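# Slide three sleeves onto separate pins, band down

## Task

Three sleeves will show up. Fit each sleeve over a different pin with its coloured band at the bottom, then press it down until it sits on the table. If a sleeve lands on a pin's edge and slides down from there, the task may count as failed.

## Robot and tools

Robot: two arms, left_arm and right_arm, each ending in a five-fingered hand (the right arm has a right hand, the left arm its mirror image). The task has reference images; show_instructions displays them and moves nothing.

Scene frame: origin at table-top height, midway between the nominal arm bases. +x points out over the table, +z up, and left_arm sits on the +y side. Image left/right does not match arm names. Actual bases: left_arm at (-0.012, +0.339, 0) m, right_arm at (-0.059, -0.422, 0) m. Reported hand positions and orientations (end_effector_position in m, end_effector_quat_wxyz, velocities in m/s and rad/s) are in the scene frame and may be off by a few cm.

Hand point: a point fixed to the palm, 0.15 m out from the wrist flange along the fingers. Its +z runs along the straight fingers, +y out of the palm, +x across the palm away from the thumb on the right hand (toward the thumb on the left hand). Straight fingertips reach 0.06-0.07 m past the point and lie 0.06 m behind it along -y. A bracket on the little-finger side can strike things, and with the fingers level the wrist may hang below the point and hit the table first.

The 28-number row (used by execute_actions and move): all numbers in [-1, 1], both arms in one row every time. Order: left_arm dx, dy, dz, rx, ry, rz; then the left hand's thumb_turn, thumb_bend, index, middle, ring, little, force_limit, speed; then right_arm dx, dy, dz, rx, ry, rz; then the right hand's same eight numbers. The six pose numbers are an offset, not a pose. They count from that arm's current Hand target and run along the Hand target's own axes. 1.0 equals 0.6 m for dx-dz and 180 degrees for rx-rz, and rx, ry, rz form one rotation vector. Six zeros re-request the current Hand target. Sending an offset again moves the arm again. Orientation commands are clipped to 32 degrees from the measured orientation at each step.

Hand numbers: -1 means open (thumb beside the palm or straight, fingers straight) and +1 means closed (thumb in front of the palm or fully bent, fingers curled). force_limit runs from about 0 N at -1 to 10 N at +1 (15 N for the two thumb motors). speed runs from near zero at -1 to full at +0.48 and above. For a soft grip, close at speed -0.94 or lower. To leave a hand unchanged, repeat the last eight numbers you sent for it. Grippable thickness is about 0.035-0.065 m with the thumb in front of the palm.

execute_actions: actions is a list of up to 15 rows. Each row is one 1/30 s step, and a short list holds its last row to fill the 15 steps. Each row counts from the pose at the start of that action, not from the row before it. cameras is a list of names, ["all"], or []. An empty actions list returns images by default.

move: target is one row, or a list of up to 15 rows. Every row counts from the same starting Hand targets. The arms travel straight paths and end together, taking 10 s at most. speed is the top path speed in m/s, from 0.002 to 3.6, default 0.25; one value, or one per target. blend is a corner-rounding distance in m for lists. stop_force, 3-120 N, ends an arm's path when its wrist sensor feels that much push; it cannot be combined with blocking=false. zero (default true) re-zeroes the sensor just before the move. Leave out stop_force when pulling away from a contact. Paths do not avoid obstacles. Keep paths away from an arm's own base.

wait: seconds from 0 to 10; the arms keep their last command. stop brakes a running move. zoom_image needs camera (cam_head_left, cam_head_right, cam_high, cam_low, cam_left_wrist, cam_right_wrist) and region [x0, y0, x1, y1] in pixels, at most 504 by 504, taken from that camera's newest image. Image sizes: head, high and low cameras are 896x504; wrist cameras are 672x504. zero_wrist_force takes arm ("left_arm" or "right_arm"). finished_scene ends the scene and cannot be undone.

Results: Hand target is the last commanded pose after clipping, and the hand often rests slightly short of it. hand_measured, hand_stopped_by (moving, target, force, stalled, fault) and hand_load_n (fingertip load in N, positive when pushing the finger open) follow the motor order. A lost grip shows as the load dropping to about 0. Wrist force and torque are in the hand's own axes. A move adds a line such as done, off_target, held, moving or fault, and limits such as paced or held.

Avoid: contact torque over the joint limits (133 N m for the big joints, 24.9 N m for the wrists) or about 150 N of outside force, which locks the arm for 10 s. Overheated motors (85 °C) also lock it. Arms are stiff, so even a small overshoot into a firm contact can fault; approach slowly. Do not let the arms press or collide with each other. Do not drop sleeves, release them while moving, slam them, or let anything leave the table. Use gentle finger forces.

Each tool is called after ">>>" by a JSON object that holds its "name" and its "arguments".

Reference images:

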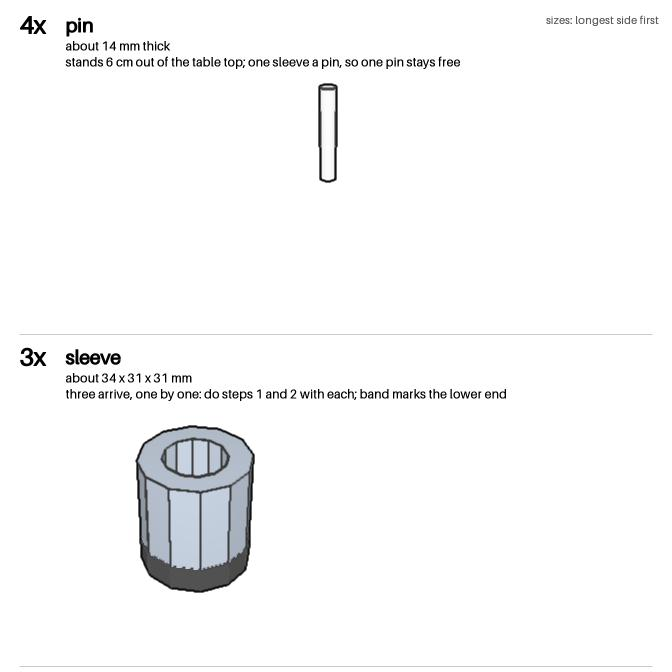

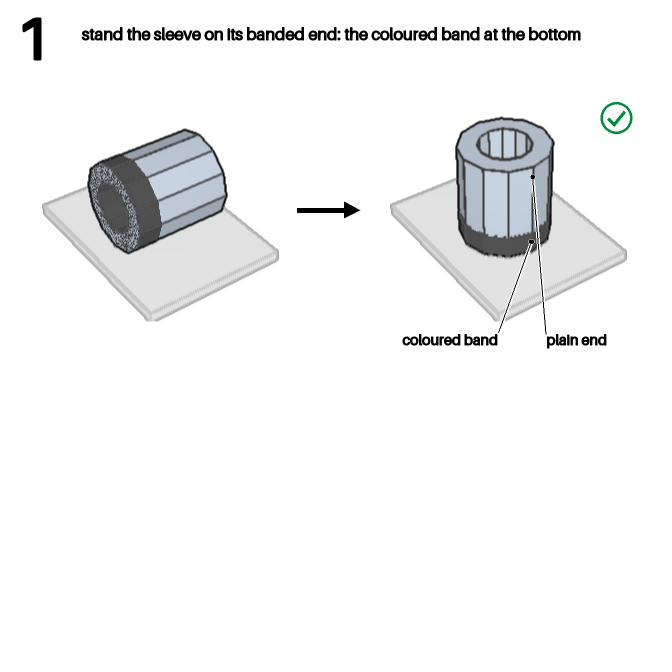

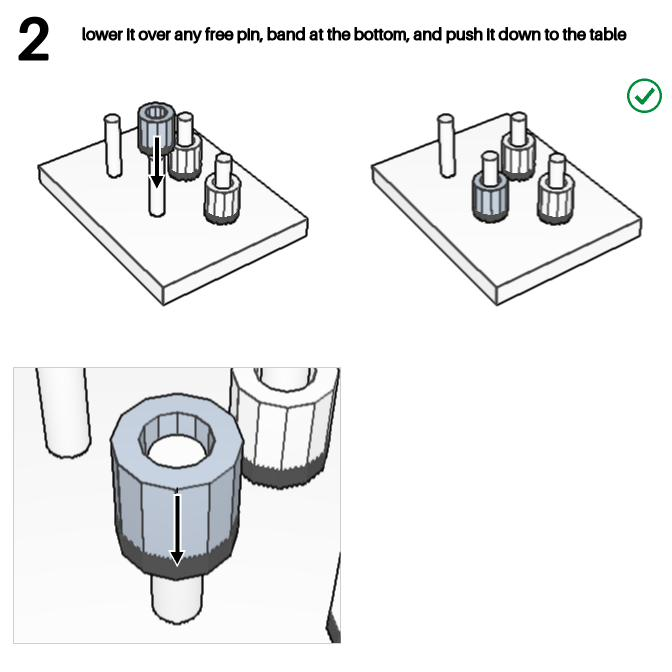

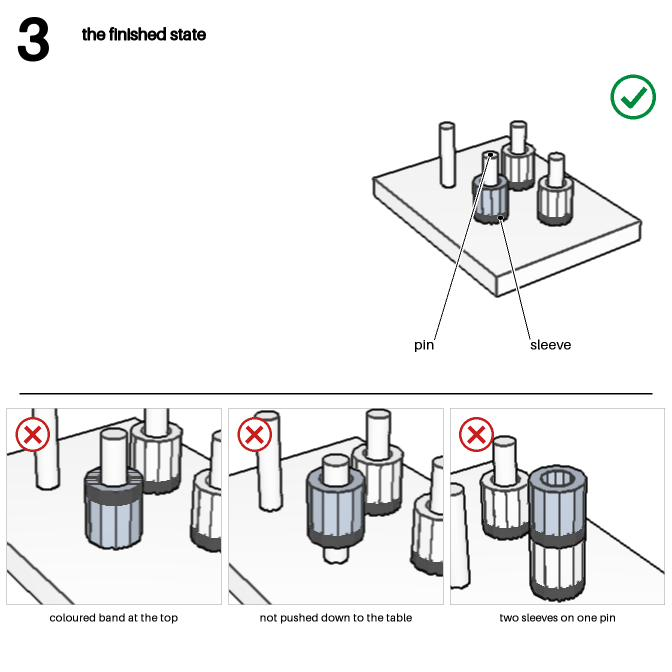

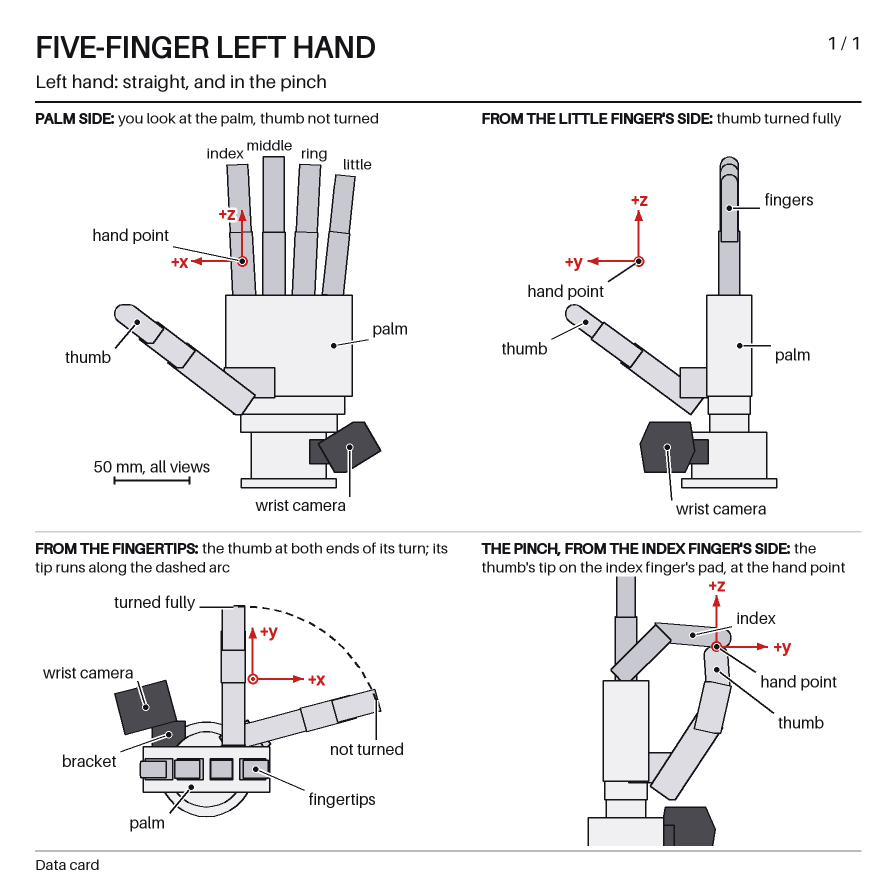

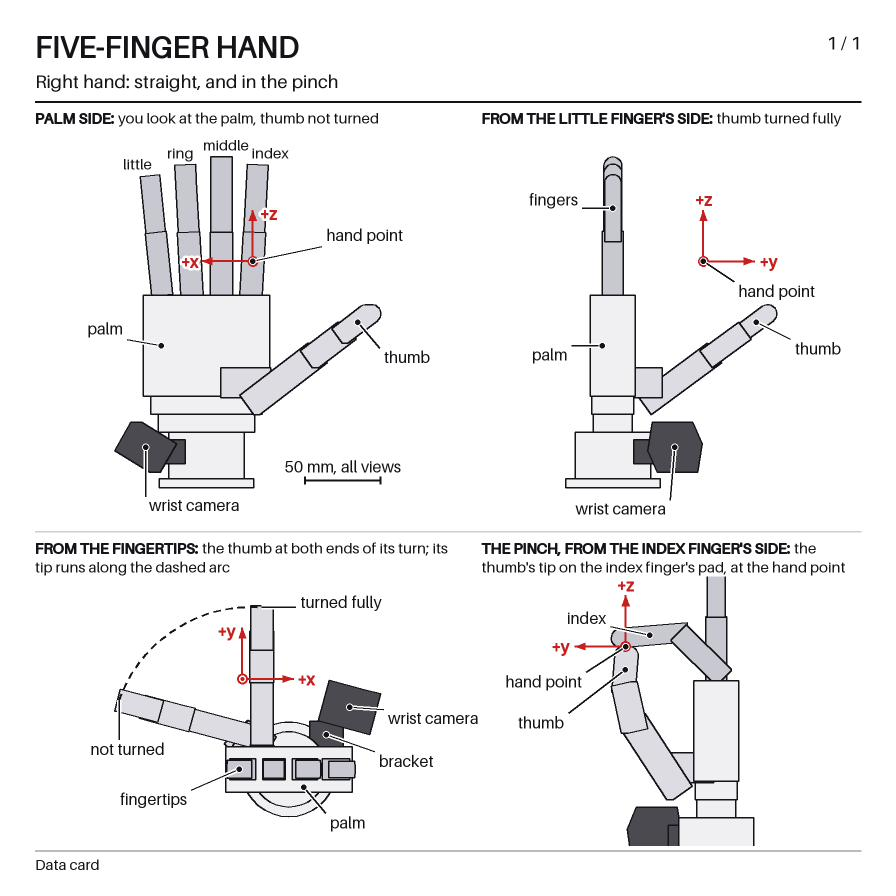

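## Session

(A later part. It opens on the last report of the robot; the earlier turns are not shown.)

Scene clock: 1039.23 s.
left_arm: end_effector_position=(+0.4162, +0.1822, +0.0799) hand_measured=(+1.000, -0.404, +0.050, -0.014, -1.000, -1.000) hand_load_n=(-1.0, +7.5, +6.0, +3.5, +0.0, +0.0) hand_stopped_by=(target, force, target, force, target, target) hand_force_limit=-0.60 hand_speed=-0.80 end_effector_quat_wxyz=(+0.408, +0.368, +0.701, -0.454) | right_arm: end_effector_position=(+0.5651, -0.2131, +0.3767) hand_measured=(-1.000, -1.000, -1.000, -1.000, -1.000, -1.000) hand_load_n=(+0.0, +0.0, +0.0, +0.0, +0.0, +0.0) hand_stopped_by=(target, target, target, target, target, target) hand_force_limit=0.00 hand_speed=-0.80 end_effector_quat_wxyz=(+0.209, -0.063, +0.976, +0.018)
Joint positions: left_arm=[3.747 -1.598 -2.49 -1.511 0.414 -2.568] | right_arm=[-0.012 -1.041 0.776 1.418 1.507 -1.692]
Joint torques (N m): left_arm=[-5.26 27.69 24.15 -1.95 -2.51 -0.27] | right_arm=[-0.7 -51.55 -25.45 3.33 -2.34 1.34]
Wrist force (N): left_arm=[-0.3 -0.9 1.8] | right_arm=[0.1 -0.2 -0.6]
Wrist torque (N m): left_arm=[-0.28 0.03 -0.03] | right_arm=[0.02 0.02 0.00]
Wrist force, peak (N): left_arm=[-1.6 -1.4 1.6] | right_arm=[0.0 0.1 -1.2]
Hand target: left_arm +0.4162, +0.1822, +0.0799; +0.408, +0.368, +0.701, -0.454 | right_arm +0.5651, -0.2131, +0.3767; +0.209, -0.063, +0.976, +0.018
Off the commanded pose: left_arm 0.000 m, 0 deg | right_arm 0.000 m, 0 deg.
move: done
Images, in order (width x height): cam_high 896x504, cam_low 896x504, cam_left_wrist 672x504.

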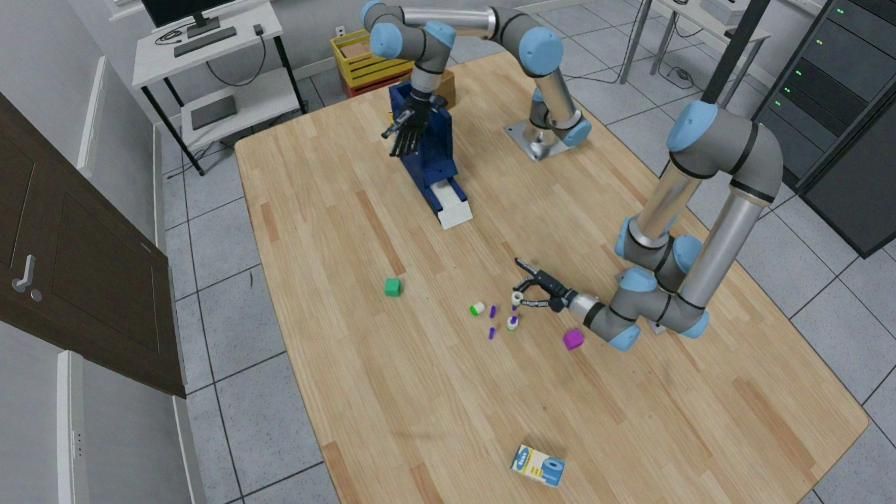

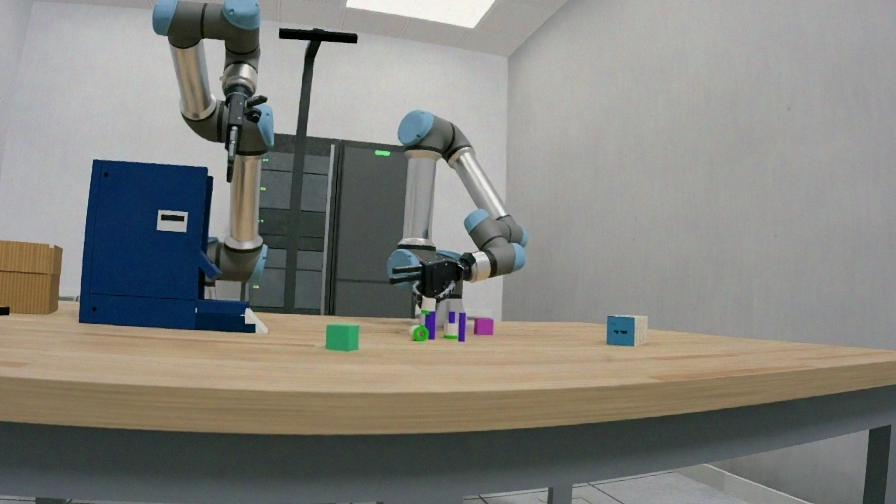

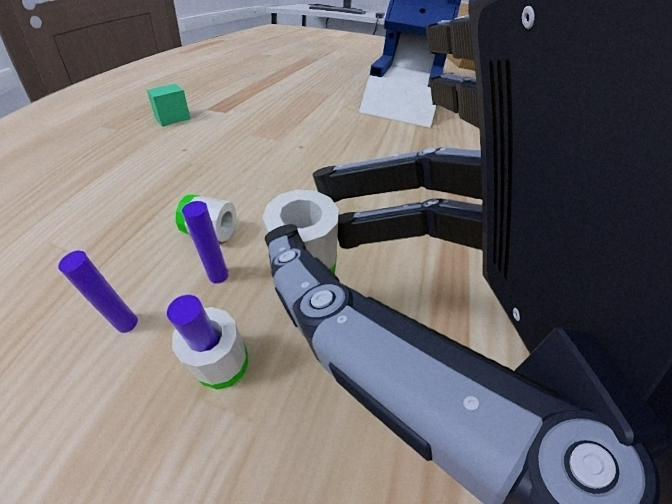

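>>> {"name": "zoom_image", "arguments": {"camera": "cam_low", "region": [415, 295, 455, 345]}}

>>> {"name": "zoom_image", "arguments": {"camera": "cam_high", "region": [500, 285, 535, 320]}}

>>> {"name": "zoom_image", "arguments": {"camera": "cam_left_wrist", "region": [250, 180, 350, 280]}}

Scaled by 10.080 from the camera's 896x504 image, which has a finer 1280x720 frame.

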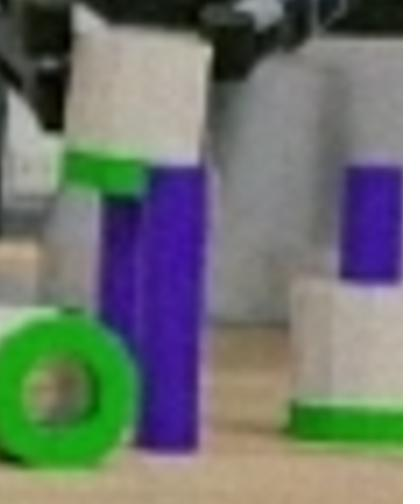

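Scaled by 14.400 from the camera's 896x504 image, which has a finer 1280x720 frame.

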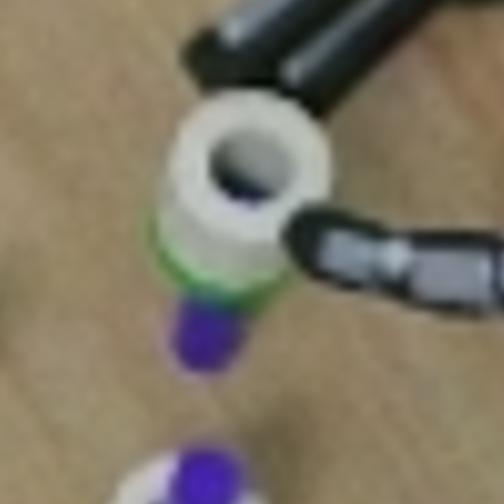

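Scaled by 5.040 from the camera's 672x504 image, which has a finer 960x720 frame.

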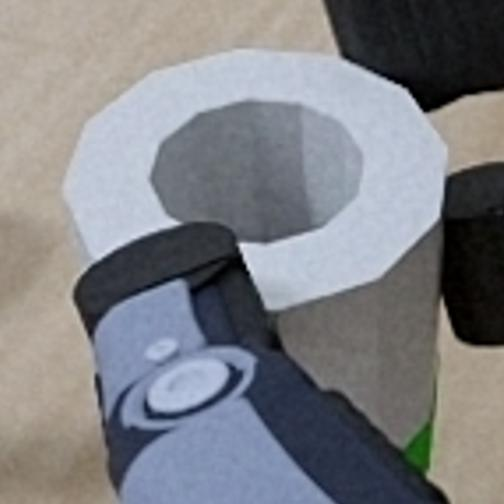

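>>> {"name": "move", "arguments": {"target": [0.08157,0.03039,0.0229,0,0,0,1,0.0,0.05,0.15,-1,-1,-0.6,-0.8,0,0,0,0,0,0,-1,-1,-1,-1,-1,-1,0.0,-0.8], "speed": 0.025, "stop_force": 5, "cameras": ["cam_left_wrist","cam_low","cam_high"]}}

Scene clock: 1048.93 s.
left_arm: end_effector_position=(+0.4162, +0.1822, +0.0284) hand_measured=(+1.000, -0.404, +0.050, -0.014, -1.000, -1.000) hand_load_n=(-3.5, +7.0, +5.5, +4.5, +0.0, +0.0) hand_stopped_by=(target, force, target, force, target, target) hand_force_limit=-0.60 hand_speed=-0.80 end_effector_quat_wxyz=(+0.408, +0.368, +0.701, -0.454) | right_arm: end_effector_position=(+0.5651, -0.2131, +0.3767) hand_measured=(-1.000, -1.000, -1.000, -1.000, -1.000, -1.000) hand_load_n=(+0.0, +0.0, +0.0, +0.0, +0.0, +0.0) hand_stopped_by=(target, target, target, target, target, target) hand_force_limit=0.00 hand_speed=-0.80 end_effector_quat_wxyz=(+0.209, -0.063, +0.976, +0.018)
Joint positions: left_arm=[3.747 -1.778 -2.533 -1.289 0.414 -2.567] | right_arm=[-0.012 -1.041 0.776 1.418 1.507 -1.692]
Joint torques (N m): left_arm=[-0.25 5.69 20.85 3.82 0.66 1.39] | right_arm=[-0.27 -51.9 -24.86 3.24 -2.33 1.2]
Wrist force (N): left_arm=[-3.5 -3.2 0.7] | right_arm=[-0.2 0.1 -0.7]
Wrist torque (N m): left_arm=[-0.33 0.01 0.08] | right_arm=[0.07 0.06 0.00]
Wrist force, peak (N): left_arm=[-10.1 -6.9 0.9] | right_arm=[-0.1 0.3 -1.3]
Hand target: left_arm +0.4162, +0.1822, +0.0284; +0.408, +0.368, +0.701, -0.454 (not the last commanded pose) | right_arm +0.5651, -0.2131, +0.3767; +0.209, -0.063, +0.976, +0.018
Off the commanded pose: left_arm 0.002 m, 0 deg | right_arm 0.000 m, 0 deg.
move: contact (left_arm)
Images, in order (width x height): cam_high 896x504, cam_low 896x504, cam_left_wrist 672x504.

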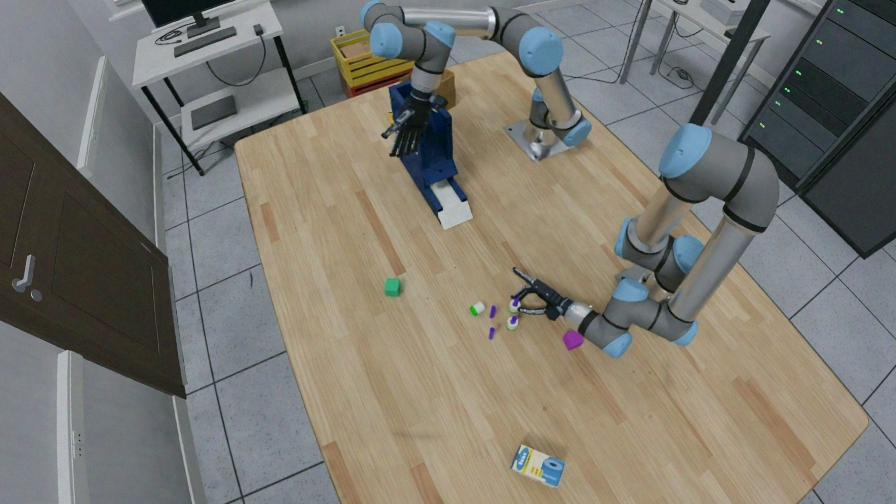

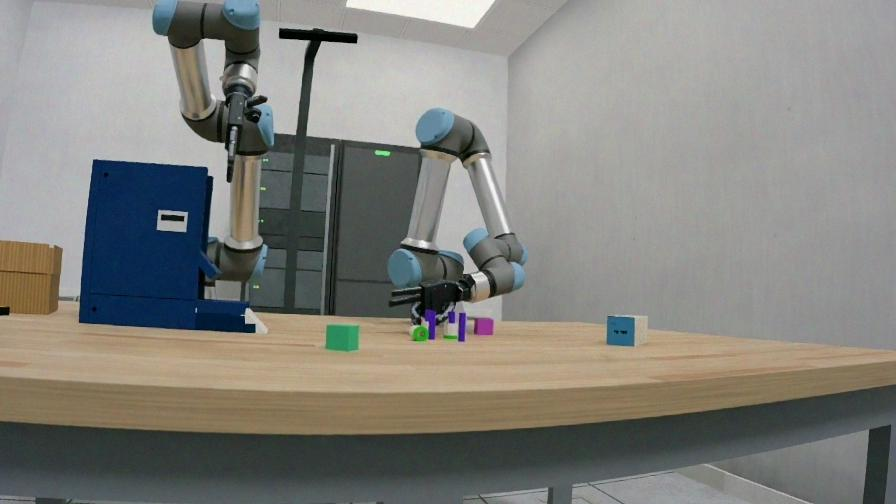

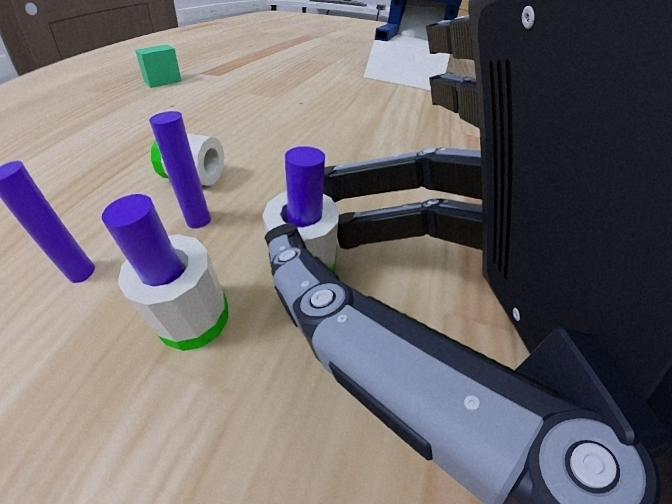

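>>> {"name": "zoom_image", "arguments": {"camera": "cam_low", "region": [405, 300, 475, 350]}}

>>> {"name": "zoom_image", "arguments": {"camera": "cam_left_wrist", "region": [240, 130, 380, 290]}}

Scaled by 7.200 from the camera's 896x504 image, which has a finer 1280x720 frame.

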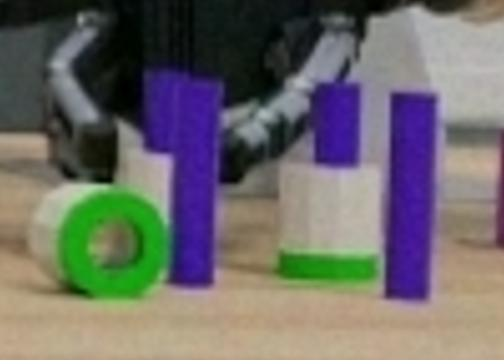

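Scaled by 3.150 from the camera's 672x504 image, which has a finer 960x720 frame.

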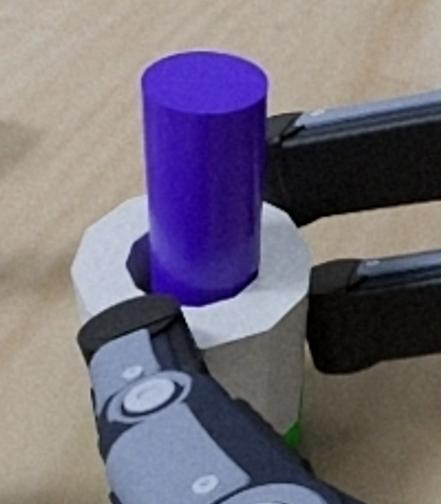

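>>> {"name": "move", "arguments": {"target": [[0,0,0,0,0,0,1,-0.75,-0.2,-0.25,-1,-1,-0.6,-0.7,0,0,0,0,0,0,-1,-1,-1,-1,-1,-1,0.0,-0.8],[-0.03021,-0.01126,-0.00848,0,0,0,1,-0.75,-0.2,-0.25,-1,-1,-0.6,-0.7,0,0,0,0,0,0,-1,-1,-1,-1,-1,-1,0.0,-0.8],[-0.18126,-0.06754,-0.05088,0,0,0,1,-0.75,-0.2,-0.25,-1,-1,-0.6,-0.7,0,0,0,0,0,0,-1,-1,-1,-1,-1,-1,0.0,-0.8]], "speed": [0.02,0.02,0.12], "blend": [0,0.01,0], "cameras": ["cam_left_wrist","cam_low","cam_high","cam_head_left","cam_head_right"]}}

Scene clock: 1059.97 s.
left_arm: end_effector_position=(+0.4161, +0.1823, +0.1484) hand_measured=(+1.000, -0.750, -0.200, -0.250, -1.000, -1.000) hand_load_n=(+0.0, +0.0, +0.0, +0.0, +0.0, +0.0) hand_stopped_by=(target, target, target, target, target, target) hand_force_limit=-0.60 hand_speed=-0.70 end_effector_quat_wxyz=(+0.408, +0.368, +0.701, -0.454) | right_arm: end_effector_position=(+0.5651, -0.2131, +0.3767) hand_measured=(-1.000, -1.000, -1.000, -1.000, -1.000, -1.000) hand_load_n=(+0.0, +0.0, +0.0, +0.0, +0.0, +0.0) hand_stopped_by=(target, target, target, target, target, target) hand_force_limit=0.00 hand_speed=-0.80 end_effector_quat_wxyz=(+0.209, -0.063, +0.976, +0.018)
Joint positions: left_arm=[3.747 -1.416 -2.4 -1.784 0.414 -2.567] | right_arm=[-0.012 -1.041 0.776 1.418 1.507 -1.692]
Joint torques (N m): left_arm=[-2.02 13.64 5.82 1.07 -2.25 -2.14] | right_arm=[-0.22 -51 -25.18 3.32 -2.45 1.05]
Wrist force (N): left_arm=[-0.9 -0.6 1.9] | right_arm=[-0.3 -0.1 -0.7]
Wrist torque (N m): left_arm=[-0.19 0.01 -0.02] | right_arm=[0.03 0.09 -0.02]
Wrist force, peak (N): left_arm=[-4.0 -3.3 0.7] | right_arm=[-0.3 0.1 -1.1]
Hand target: left_arm +0.4161, +0.1823, +0.1484; +0.408, +0.368, +0.701, -0.454 | right_arm +0.5651, -0.2131, +0.3767; +0.209, -0.063, +0.976, +0.018
Off the commanded pose: left_arm 0.000 m, 0 deg | right_arm 0.000 m, 0 deg.
move: done
Images, in order (width x height): cam_head_left 896x504, cam_head_right 896x504, cam_high 896x504, cam_low 896x504, cam_left_wrist 672x504.

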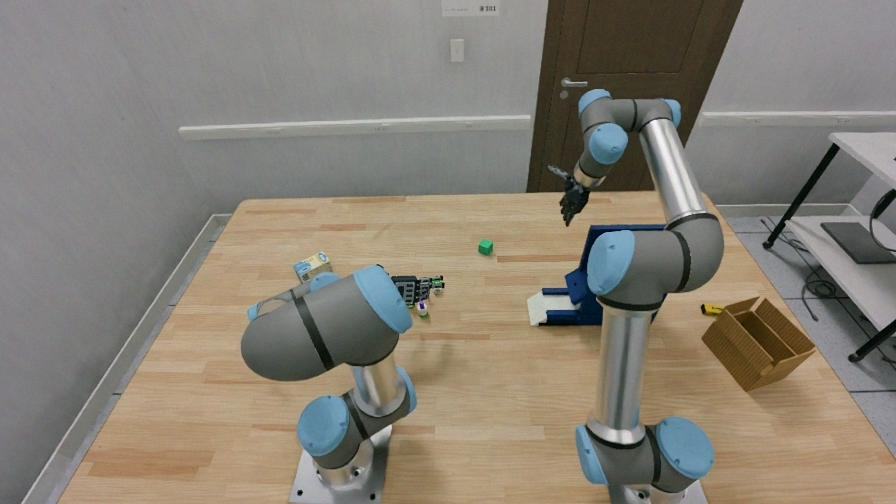

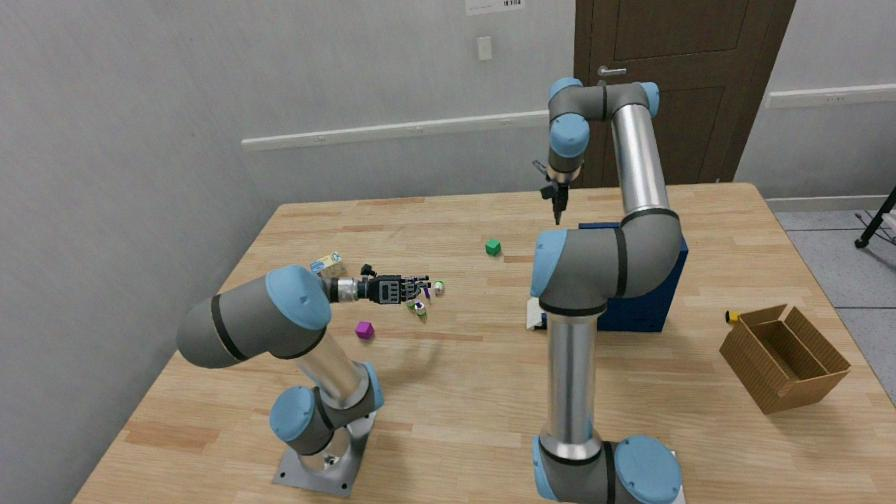

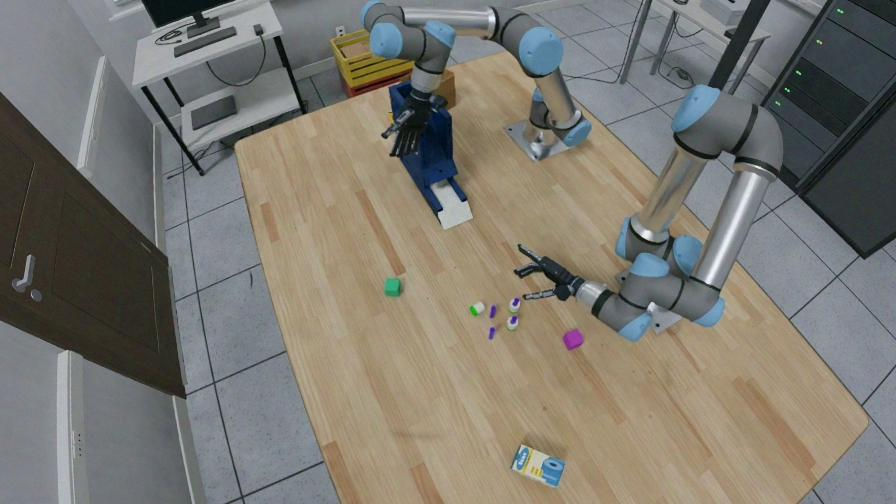

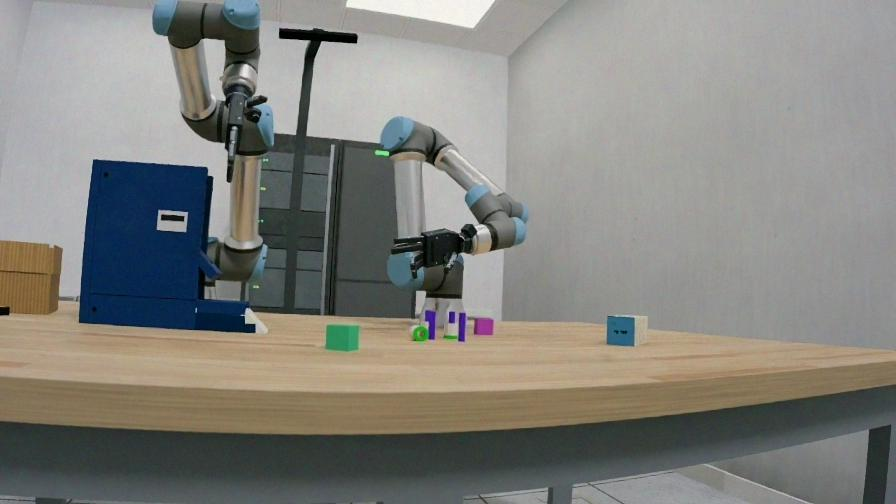

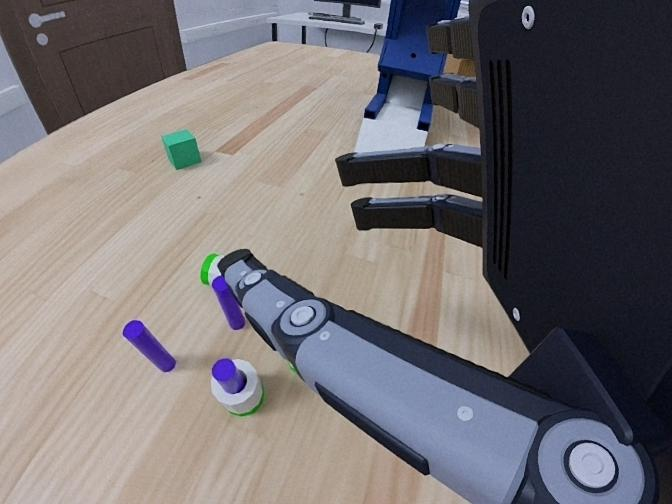

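>>> {"name": "zoom_image", "arguments": {"camera": "cam_low", "region": [405, 300, 475, 350]}}

>>> {"name": "zoom_image", "arguments": {"camera": "cam_high", "region": [460, 290, 530, 345]}}

Scaled by 7.200 from the camera's 896x504 image, which has a finer 1280x720 frame.

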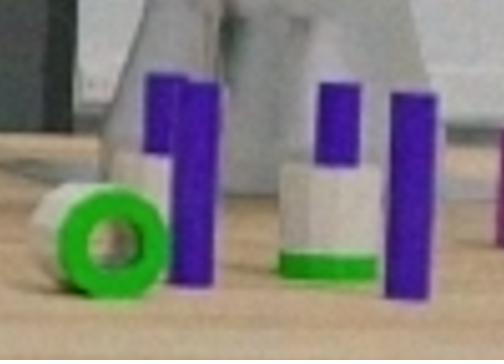

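Scaled by 7.200 from the camera's 896x504 image, which has a finer 1280x720 frame.

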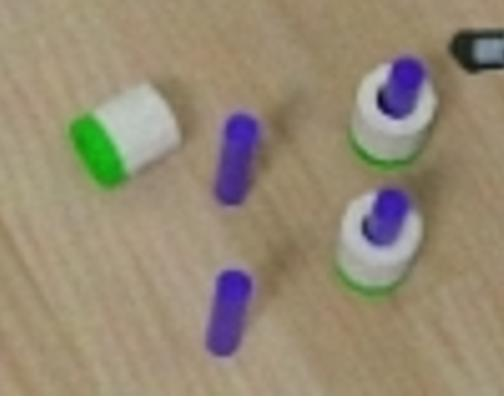

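>>> {"name": "move", "arguments": {"target": [[-0.0906,-0.0338,-0.0254,0,0,0,1,-0.75,-0.2,-0.25,-1,-1,-0.6,-0.7,0,0,0,0,0,0,-1,-1,-1,-1,-1,-1,0.0,-0.8],[-0.20578,0.22183,0.10096,-0.0226,0.4233,0.1642,-1,-1,-1,1,1,1,0.0,0.0,0,0,0,0,0,0,-1,-1,-1,-1,-1,-1,0.0,-0.8]], "speed": [0.2,0.3], "blend": [0.02,0], "cameras": ["cam_left_wrist","cam_low","cam_high"]}}

Scene clock: 1122.07 s.
left_arm: end_effector_position=(+0.5975, +0.1497, +0.2001) hand_measured=(-1.000, -1.000, -1.000, +1.000, +1.000, +1.000) hand_load_n=(+0.0, +0.0, +0.0, +0.0, +0.0, +0.0) hand_stopped_by=(target, target, target, target, target, target) hand_force_limit=0.00 hand_speed=0.00 end_effector_quat_wxyz=(+0.000, +0.708, +0.707, +0.000) | right_arm: end_effector_position=(+0.5651, -0.2131, +0.3767) hand_measured=(-1.000, -1.000, -1.000, -1.000, -1.000, -1.000) hand_load_n=(+0.0, -0.5, +0.0, +0.0, +0.0, +0.0) hand_stopped_by=(target, target, target, target, target, target) hand_force_limit=0.00 hand_speed=-0.80 end_effector_quat_wxyz=(+0.209, -0.063, +0.976, +0.018)
Joint positions: left_arm=[3.016 -1.819 -1.645 -1.247 1.571 -3.295] | right_arm=[-0.012 -1.041 0.776 1.418 1.507 -1.692]
Joint torques (N m): left_arm=[-3.38 45.55 17.8 2.67 1.17 1.44] | right_arm=[-0.49 -51.45 -25.42 3.3 -2.37 1.05]
Wrist force (N): left_arm=[0.5 0.1 1.0] | right_arm=[0.0 0.1 -0.8]
Wrist torque (N m): left_arm=[-0.04 0.03 0.09] | right_arm=[0.06 0.04 0.00]
Wrist force, peak (N): left_arm=[-2.1 -2.0 1.1] | right_arm=[0.0 0.1 -1.2]
Hand target: left_arm +0.5975, +0.1497, +0.2001; +0.000, +0.708, +0.707, +0.000 | right_arm +0.5651, -0.2131, +0.3767; +0.209, -0.063, +0.976, +0.018
Off the commanded pose: left_arm 0.000 m, 0 deg | right_arm 0.000 m, 0 deg.
move: done
Images, in order (width x height): cam_high 896x504, cam_low 896x504, cam_left_wrist 672x504.

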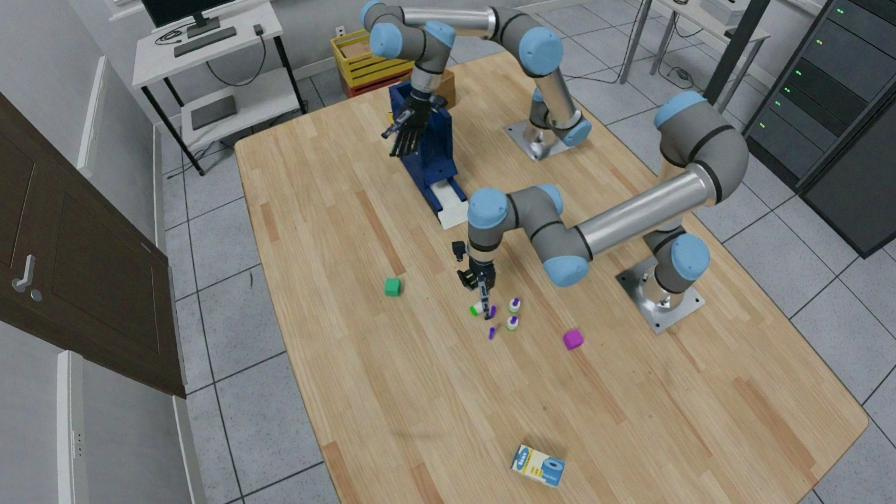

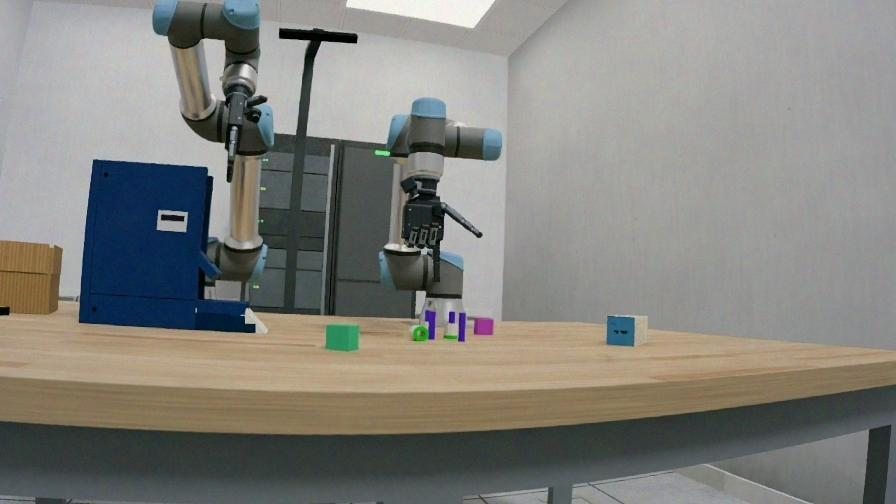

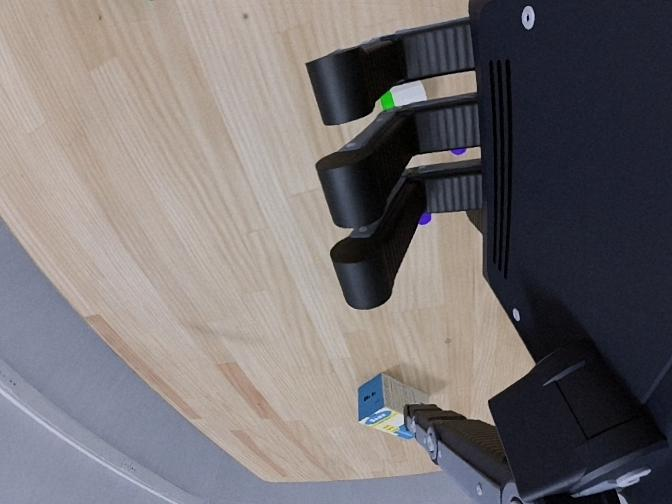

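>>> {"name": "zoom_image", "arguments": {"camera": "cam_high", "region": [450, 255, 530, 345]}}

>>> {"name": "zoom_image", "arguments": {"camera": "cam_low", "region": [390, 230, 490, 350]}}

Scaled by 5.600 from the camera's 896x504 image, which has a finer 1280x720 frame.

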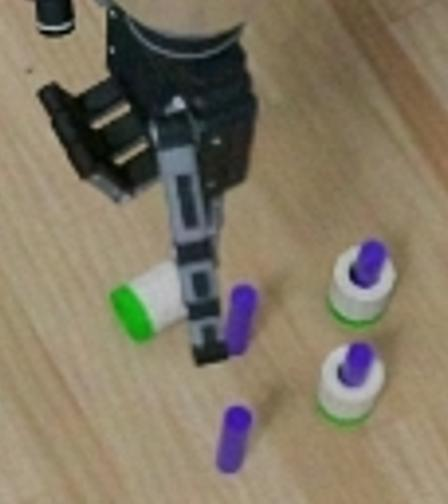

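Scaled by 4.200 from the camera's 896x504 image, which has a finer 1280x720 frame.

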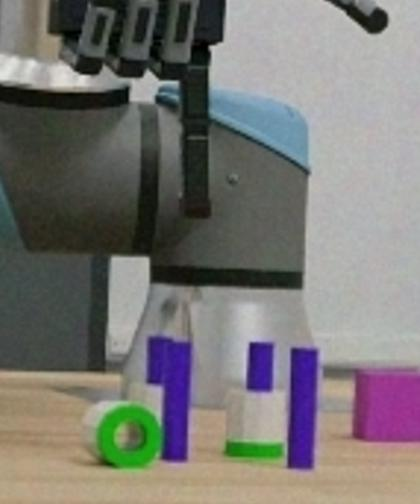

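>>> {"name": "move", "arguments": {"target": [[0,0,0.185,0,0,0,-1,-1,-1,1,1,1,0.0,0.0,0,0,0,0,0,0,-1,-1,-1,-1,-1,-1,0.0,-0.8],[-0.1433,0,0.185,0,0,0,-1,-1,-1,1,1,1,0.0,0.0,0,0,0,0,0,0,-1,-1,-1,-1,-1,-1,0.0,-0.8],[-0.1300,0,0.185,0,0,0,-1,-1,-1,1,1,1,0.0,0.0,0,0,0,0,0,0,-1,-1,-1,-1,-1,-1,0.0,-0.8]], "speed": [0.06,0.04,0.04], "stop_force": 5, "cameras": ["cam_left_wrist","cam_low","cam_high"]}}

Scene clock: 1155.37 s.
left_arm: end_effector_position=(+0.5975, +0.0717, +0.0891) hand_measured=(-1.000, -1.000, -1.000, +1.000, +1.000, +1.000) hand_load_n=(+0.0, +0.0, +0.0, +0.0, +0.0, +0.0) hand_stopped_by=(target, target, target, target, target, target) hand_force_limit=0.00 hand_speed=0.00 end_effector_quat_wxyz=(+0.000, +0.708, +0.707, +0.000) | right_arm: end_effector_position=(+0.5651, -0.2131, +0.3767) hand_measured=(-1.000, -1.000, -1.000, -1.000, -1.000, -1.000) hand_load_n=(+0.0, +0.0, +0.0, +0.0, +0.0, +0.0) hand_stopped_by=(target, target, target, target, target, target) hand_force_limit=0.00 hand_speed=-0.80 end_effector_quat_wxyz=(+0.209, -0.063, +0.976, +0.018)
Joint positions: left_arm=[2.887 -2.005 -1.699 -1.008 1.571 -3.423] | right_arm=[-0.012 -1.041 0.776 1.418 1.507 -1.692]
Joint torques (N m): left_arm=[-8.45 27.18 30.66 -0.39 -1.18 -2.28] | right_arm=[-0.21 -51.38 -25.4 3.27 -2.32 0.89]
Wrist force (N): left_arm=[0.6 -0.2 1.2] | right_arm=[0.1 0.1 -0.8]
Wrist torque (N m): left_arm=[-0.06 0.03 0.06] | right_arm=[0.06 0.03 0.00]
Wrist force, peak (N): left_arm=[1.1 -0.4 2.0] | right_arm=[-0.1 0.0 -1.3]
Hand target: left_arm +0.5975, +0.0717, +0.0891; +0.000, +0.708, +0.707, +0.000 | right_arm +0.5651, -0.2131, +0.3767; +0.209, -0.063, +0.976, +0.018
Off the commanded pose: left_arm 0.000 m, 0 deg | right_arm 0.000 m, 0 deg.
move: done
Images, in order (width x height): cam_high 896x504, cam_low 896x504, cam_left_wrist 672x504.

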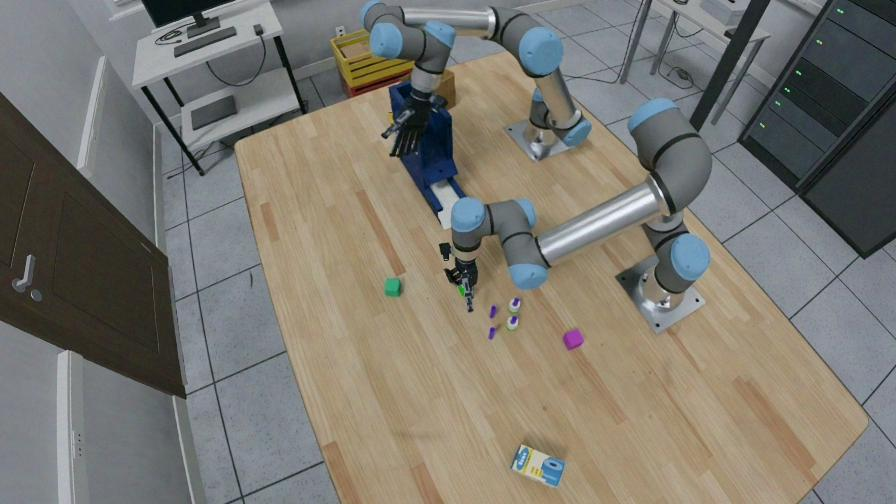

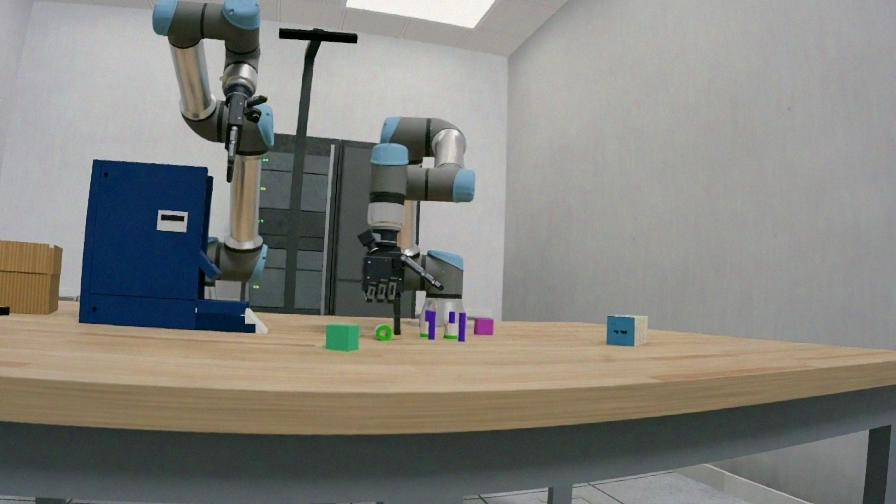

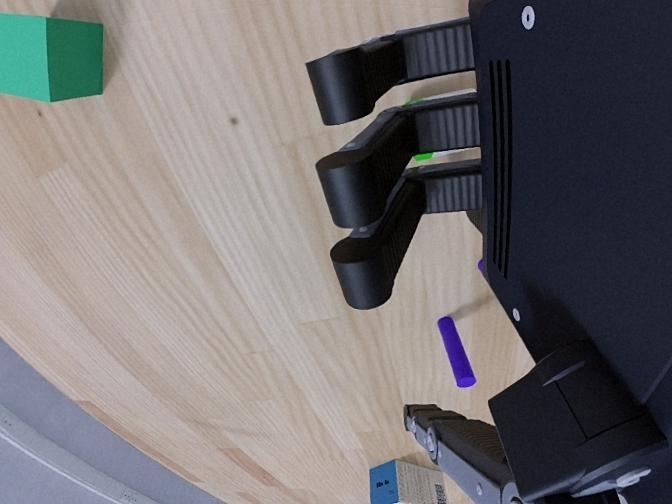

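>>> {"name": "zoom_image", "arguments": {"camera": "cam_low", "region": [350, 290, 470, 350]}}

>>> {"name": "zoom_image", "arguments": {"camera": "cam_high", "region": [440, 265, 530, 345]}}

Scaled by 4.200 from the camera's 896x504 image, which has a finer 1280x720 frame.

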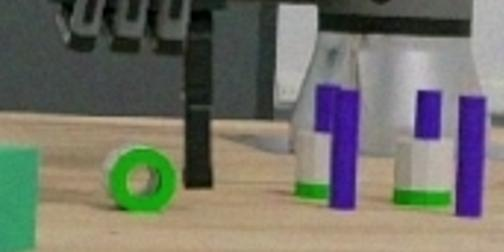

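Scaled by 5.600 from the camera's 896x504 image, which has a finer 1280x720 frame.

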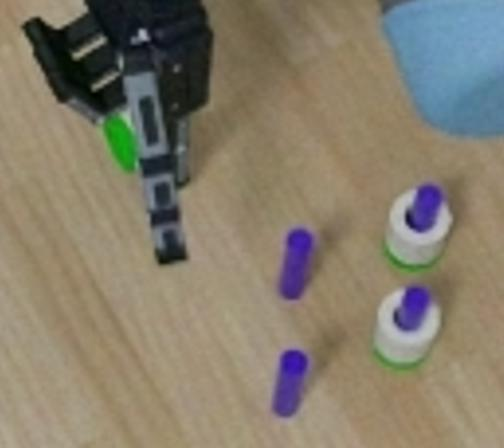

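>>> {"name": "move", "arguments": {"target": [[0,0,-0.15,0,0,0,-1,-1,-1,1,1,1,0.0,0.0,0,0,0,0,0,0,-1,-1,-1,-1,-1,-1,0.0,-0.8],[-0.0062,-0.0875,-0.1515,0.0958,0.3333,0.4416,1,-0.9,-0.4,-0.4,-1,-1,-0.4,0.2,0,0,0,0,0,0,-1,-1,-1,-1,-1,-1,0.0,-0.8]], "speed": [0.2,0.35], "blend": [0.02,0], "cameras": ["cam_left_wrist","cam_low","cam_high"]}}

Scene clock: 1183.77 s.
left_arm: end_effector_position=(+0.5449, +0.0681, +0.1800) hand_measured=(+1.000, -0.900, -0.400, -0.400, -1.000, -1.000) hand_load_n=(+0.0, +0.0, +0.0, +0.0, -0.5, +0.0) hand_stopped_by=(target, target, target, target, target, target) hand_force_limit=-0.40 hand_speed=0.20 end_effector_quat_wxyz=(-0.417, +0.879, +0.020, +0.232) | right_arm: end_effector_position=(+0.5651, -0.2131, +0.3767) hand_measured=(-1.000, -1.000, -1.000, -1.000, -1.000, -1.000) hand_load_n=(+0.0, +0.0, +0.0, +0.0, +0.0, +0.0) hand_stopped_by=(target, target, target, target, target, target) hand_force_limit=0.00 hand_speed=-0.80 end_effector_quat_wxyz=(+0.209, -0.063, +0.976, +0.018)
Joint positions: left_arm=[2.62 -1.906 -1.792 -1.116 2.562 -2.221] | right_arm=[-0.012 -1.041 0.776 1.418 1.507 -1.692]
Joint torques (N m): left_arm=[7.1 21.99 29.53 4.86 2.37 1.56] | right_arm=[-0.67 -51.36 -24.72 3.24 -2.33 0.8]
Wrist force (N): left_arm=[2.6 -2.1 2.7] | right_arm=[-0.1 0.1 -0.7]
Wrist torque (N m): left_arm=[-0.24 -0.05 0.28] | right_arm=[0.07 0.06 -0.01]
Wrist force, peak (N): left_arm=[2.9 -2.4 2.8] | right_arm=[0.2 0.0 -1.3]
Hand target: left_arm +0.5449, +0.0681, +0.1800; -0.417, +0.879, +0.020, +0.232 | right_arm +0.5651, -0.2131, +0.3767; +0.209, -0.063, +0.976, +0.018
Off the commanded pose: left_arm 0.000 m, 0 deg | right_arm 0.000 m, 0 deg.
move: done
Images, in order (width x height): cam_high 896x504, cam_low 896x504, cam_left_wrist 672x504.

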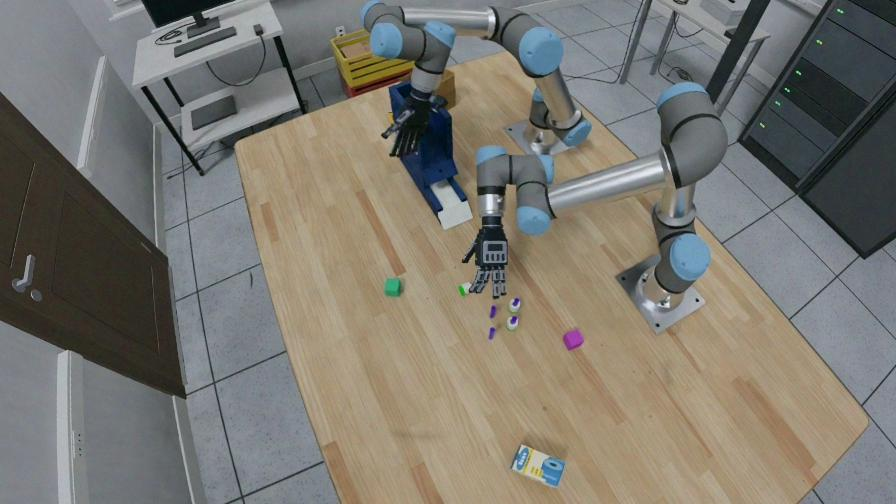

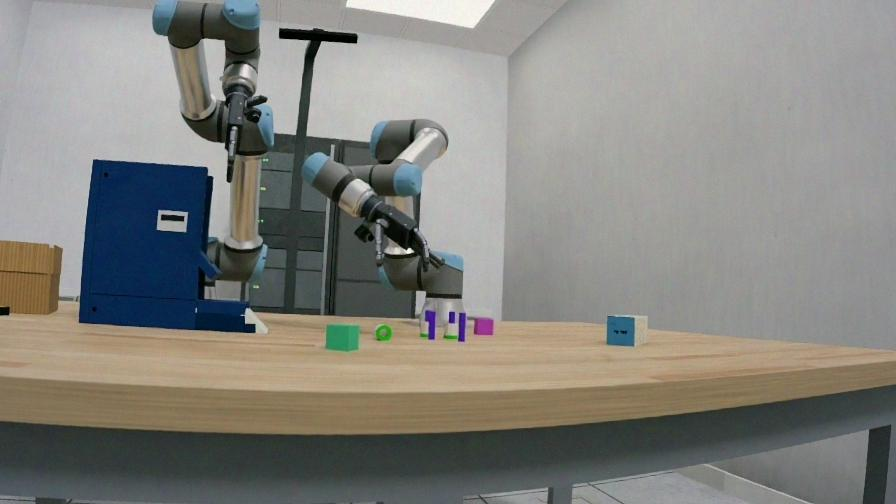

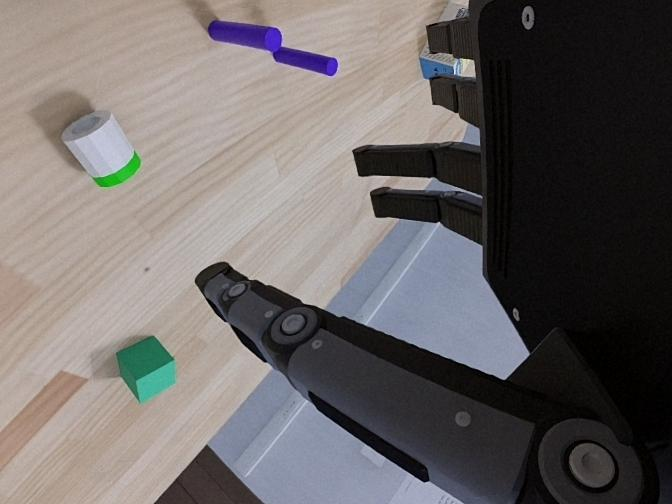

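>>> {"name": "zoom_image", "arguments": {"camera": "cam_left_wrist", "region": [30, 0, 350, 240]}}

Scaled by 1.575 from the camera's 672x504 image, which has a finer 960x720 frame.

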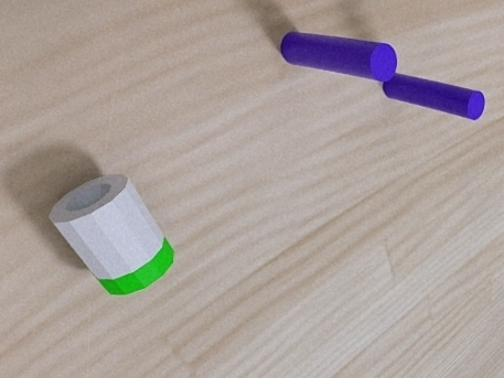

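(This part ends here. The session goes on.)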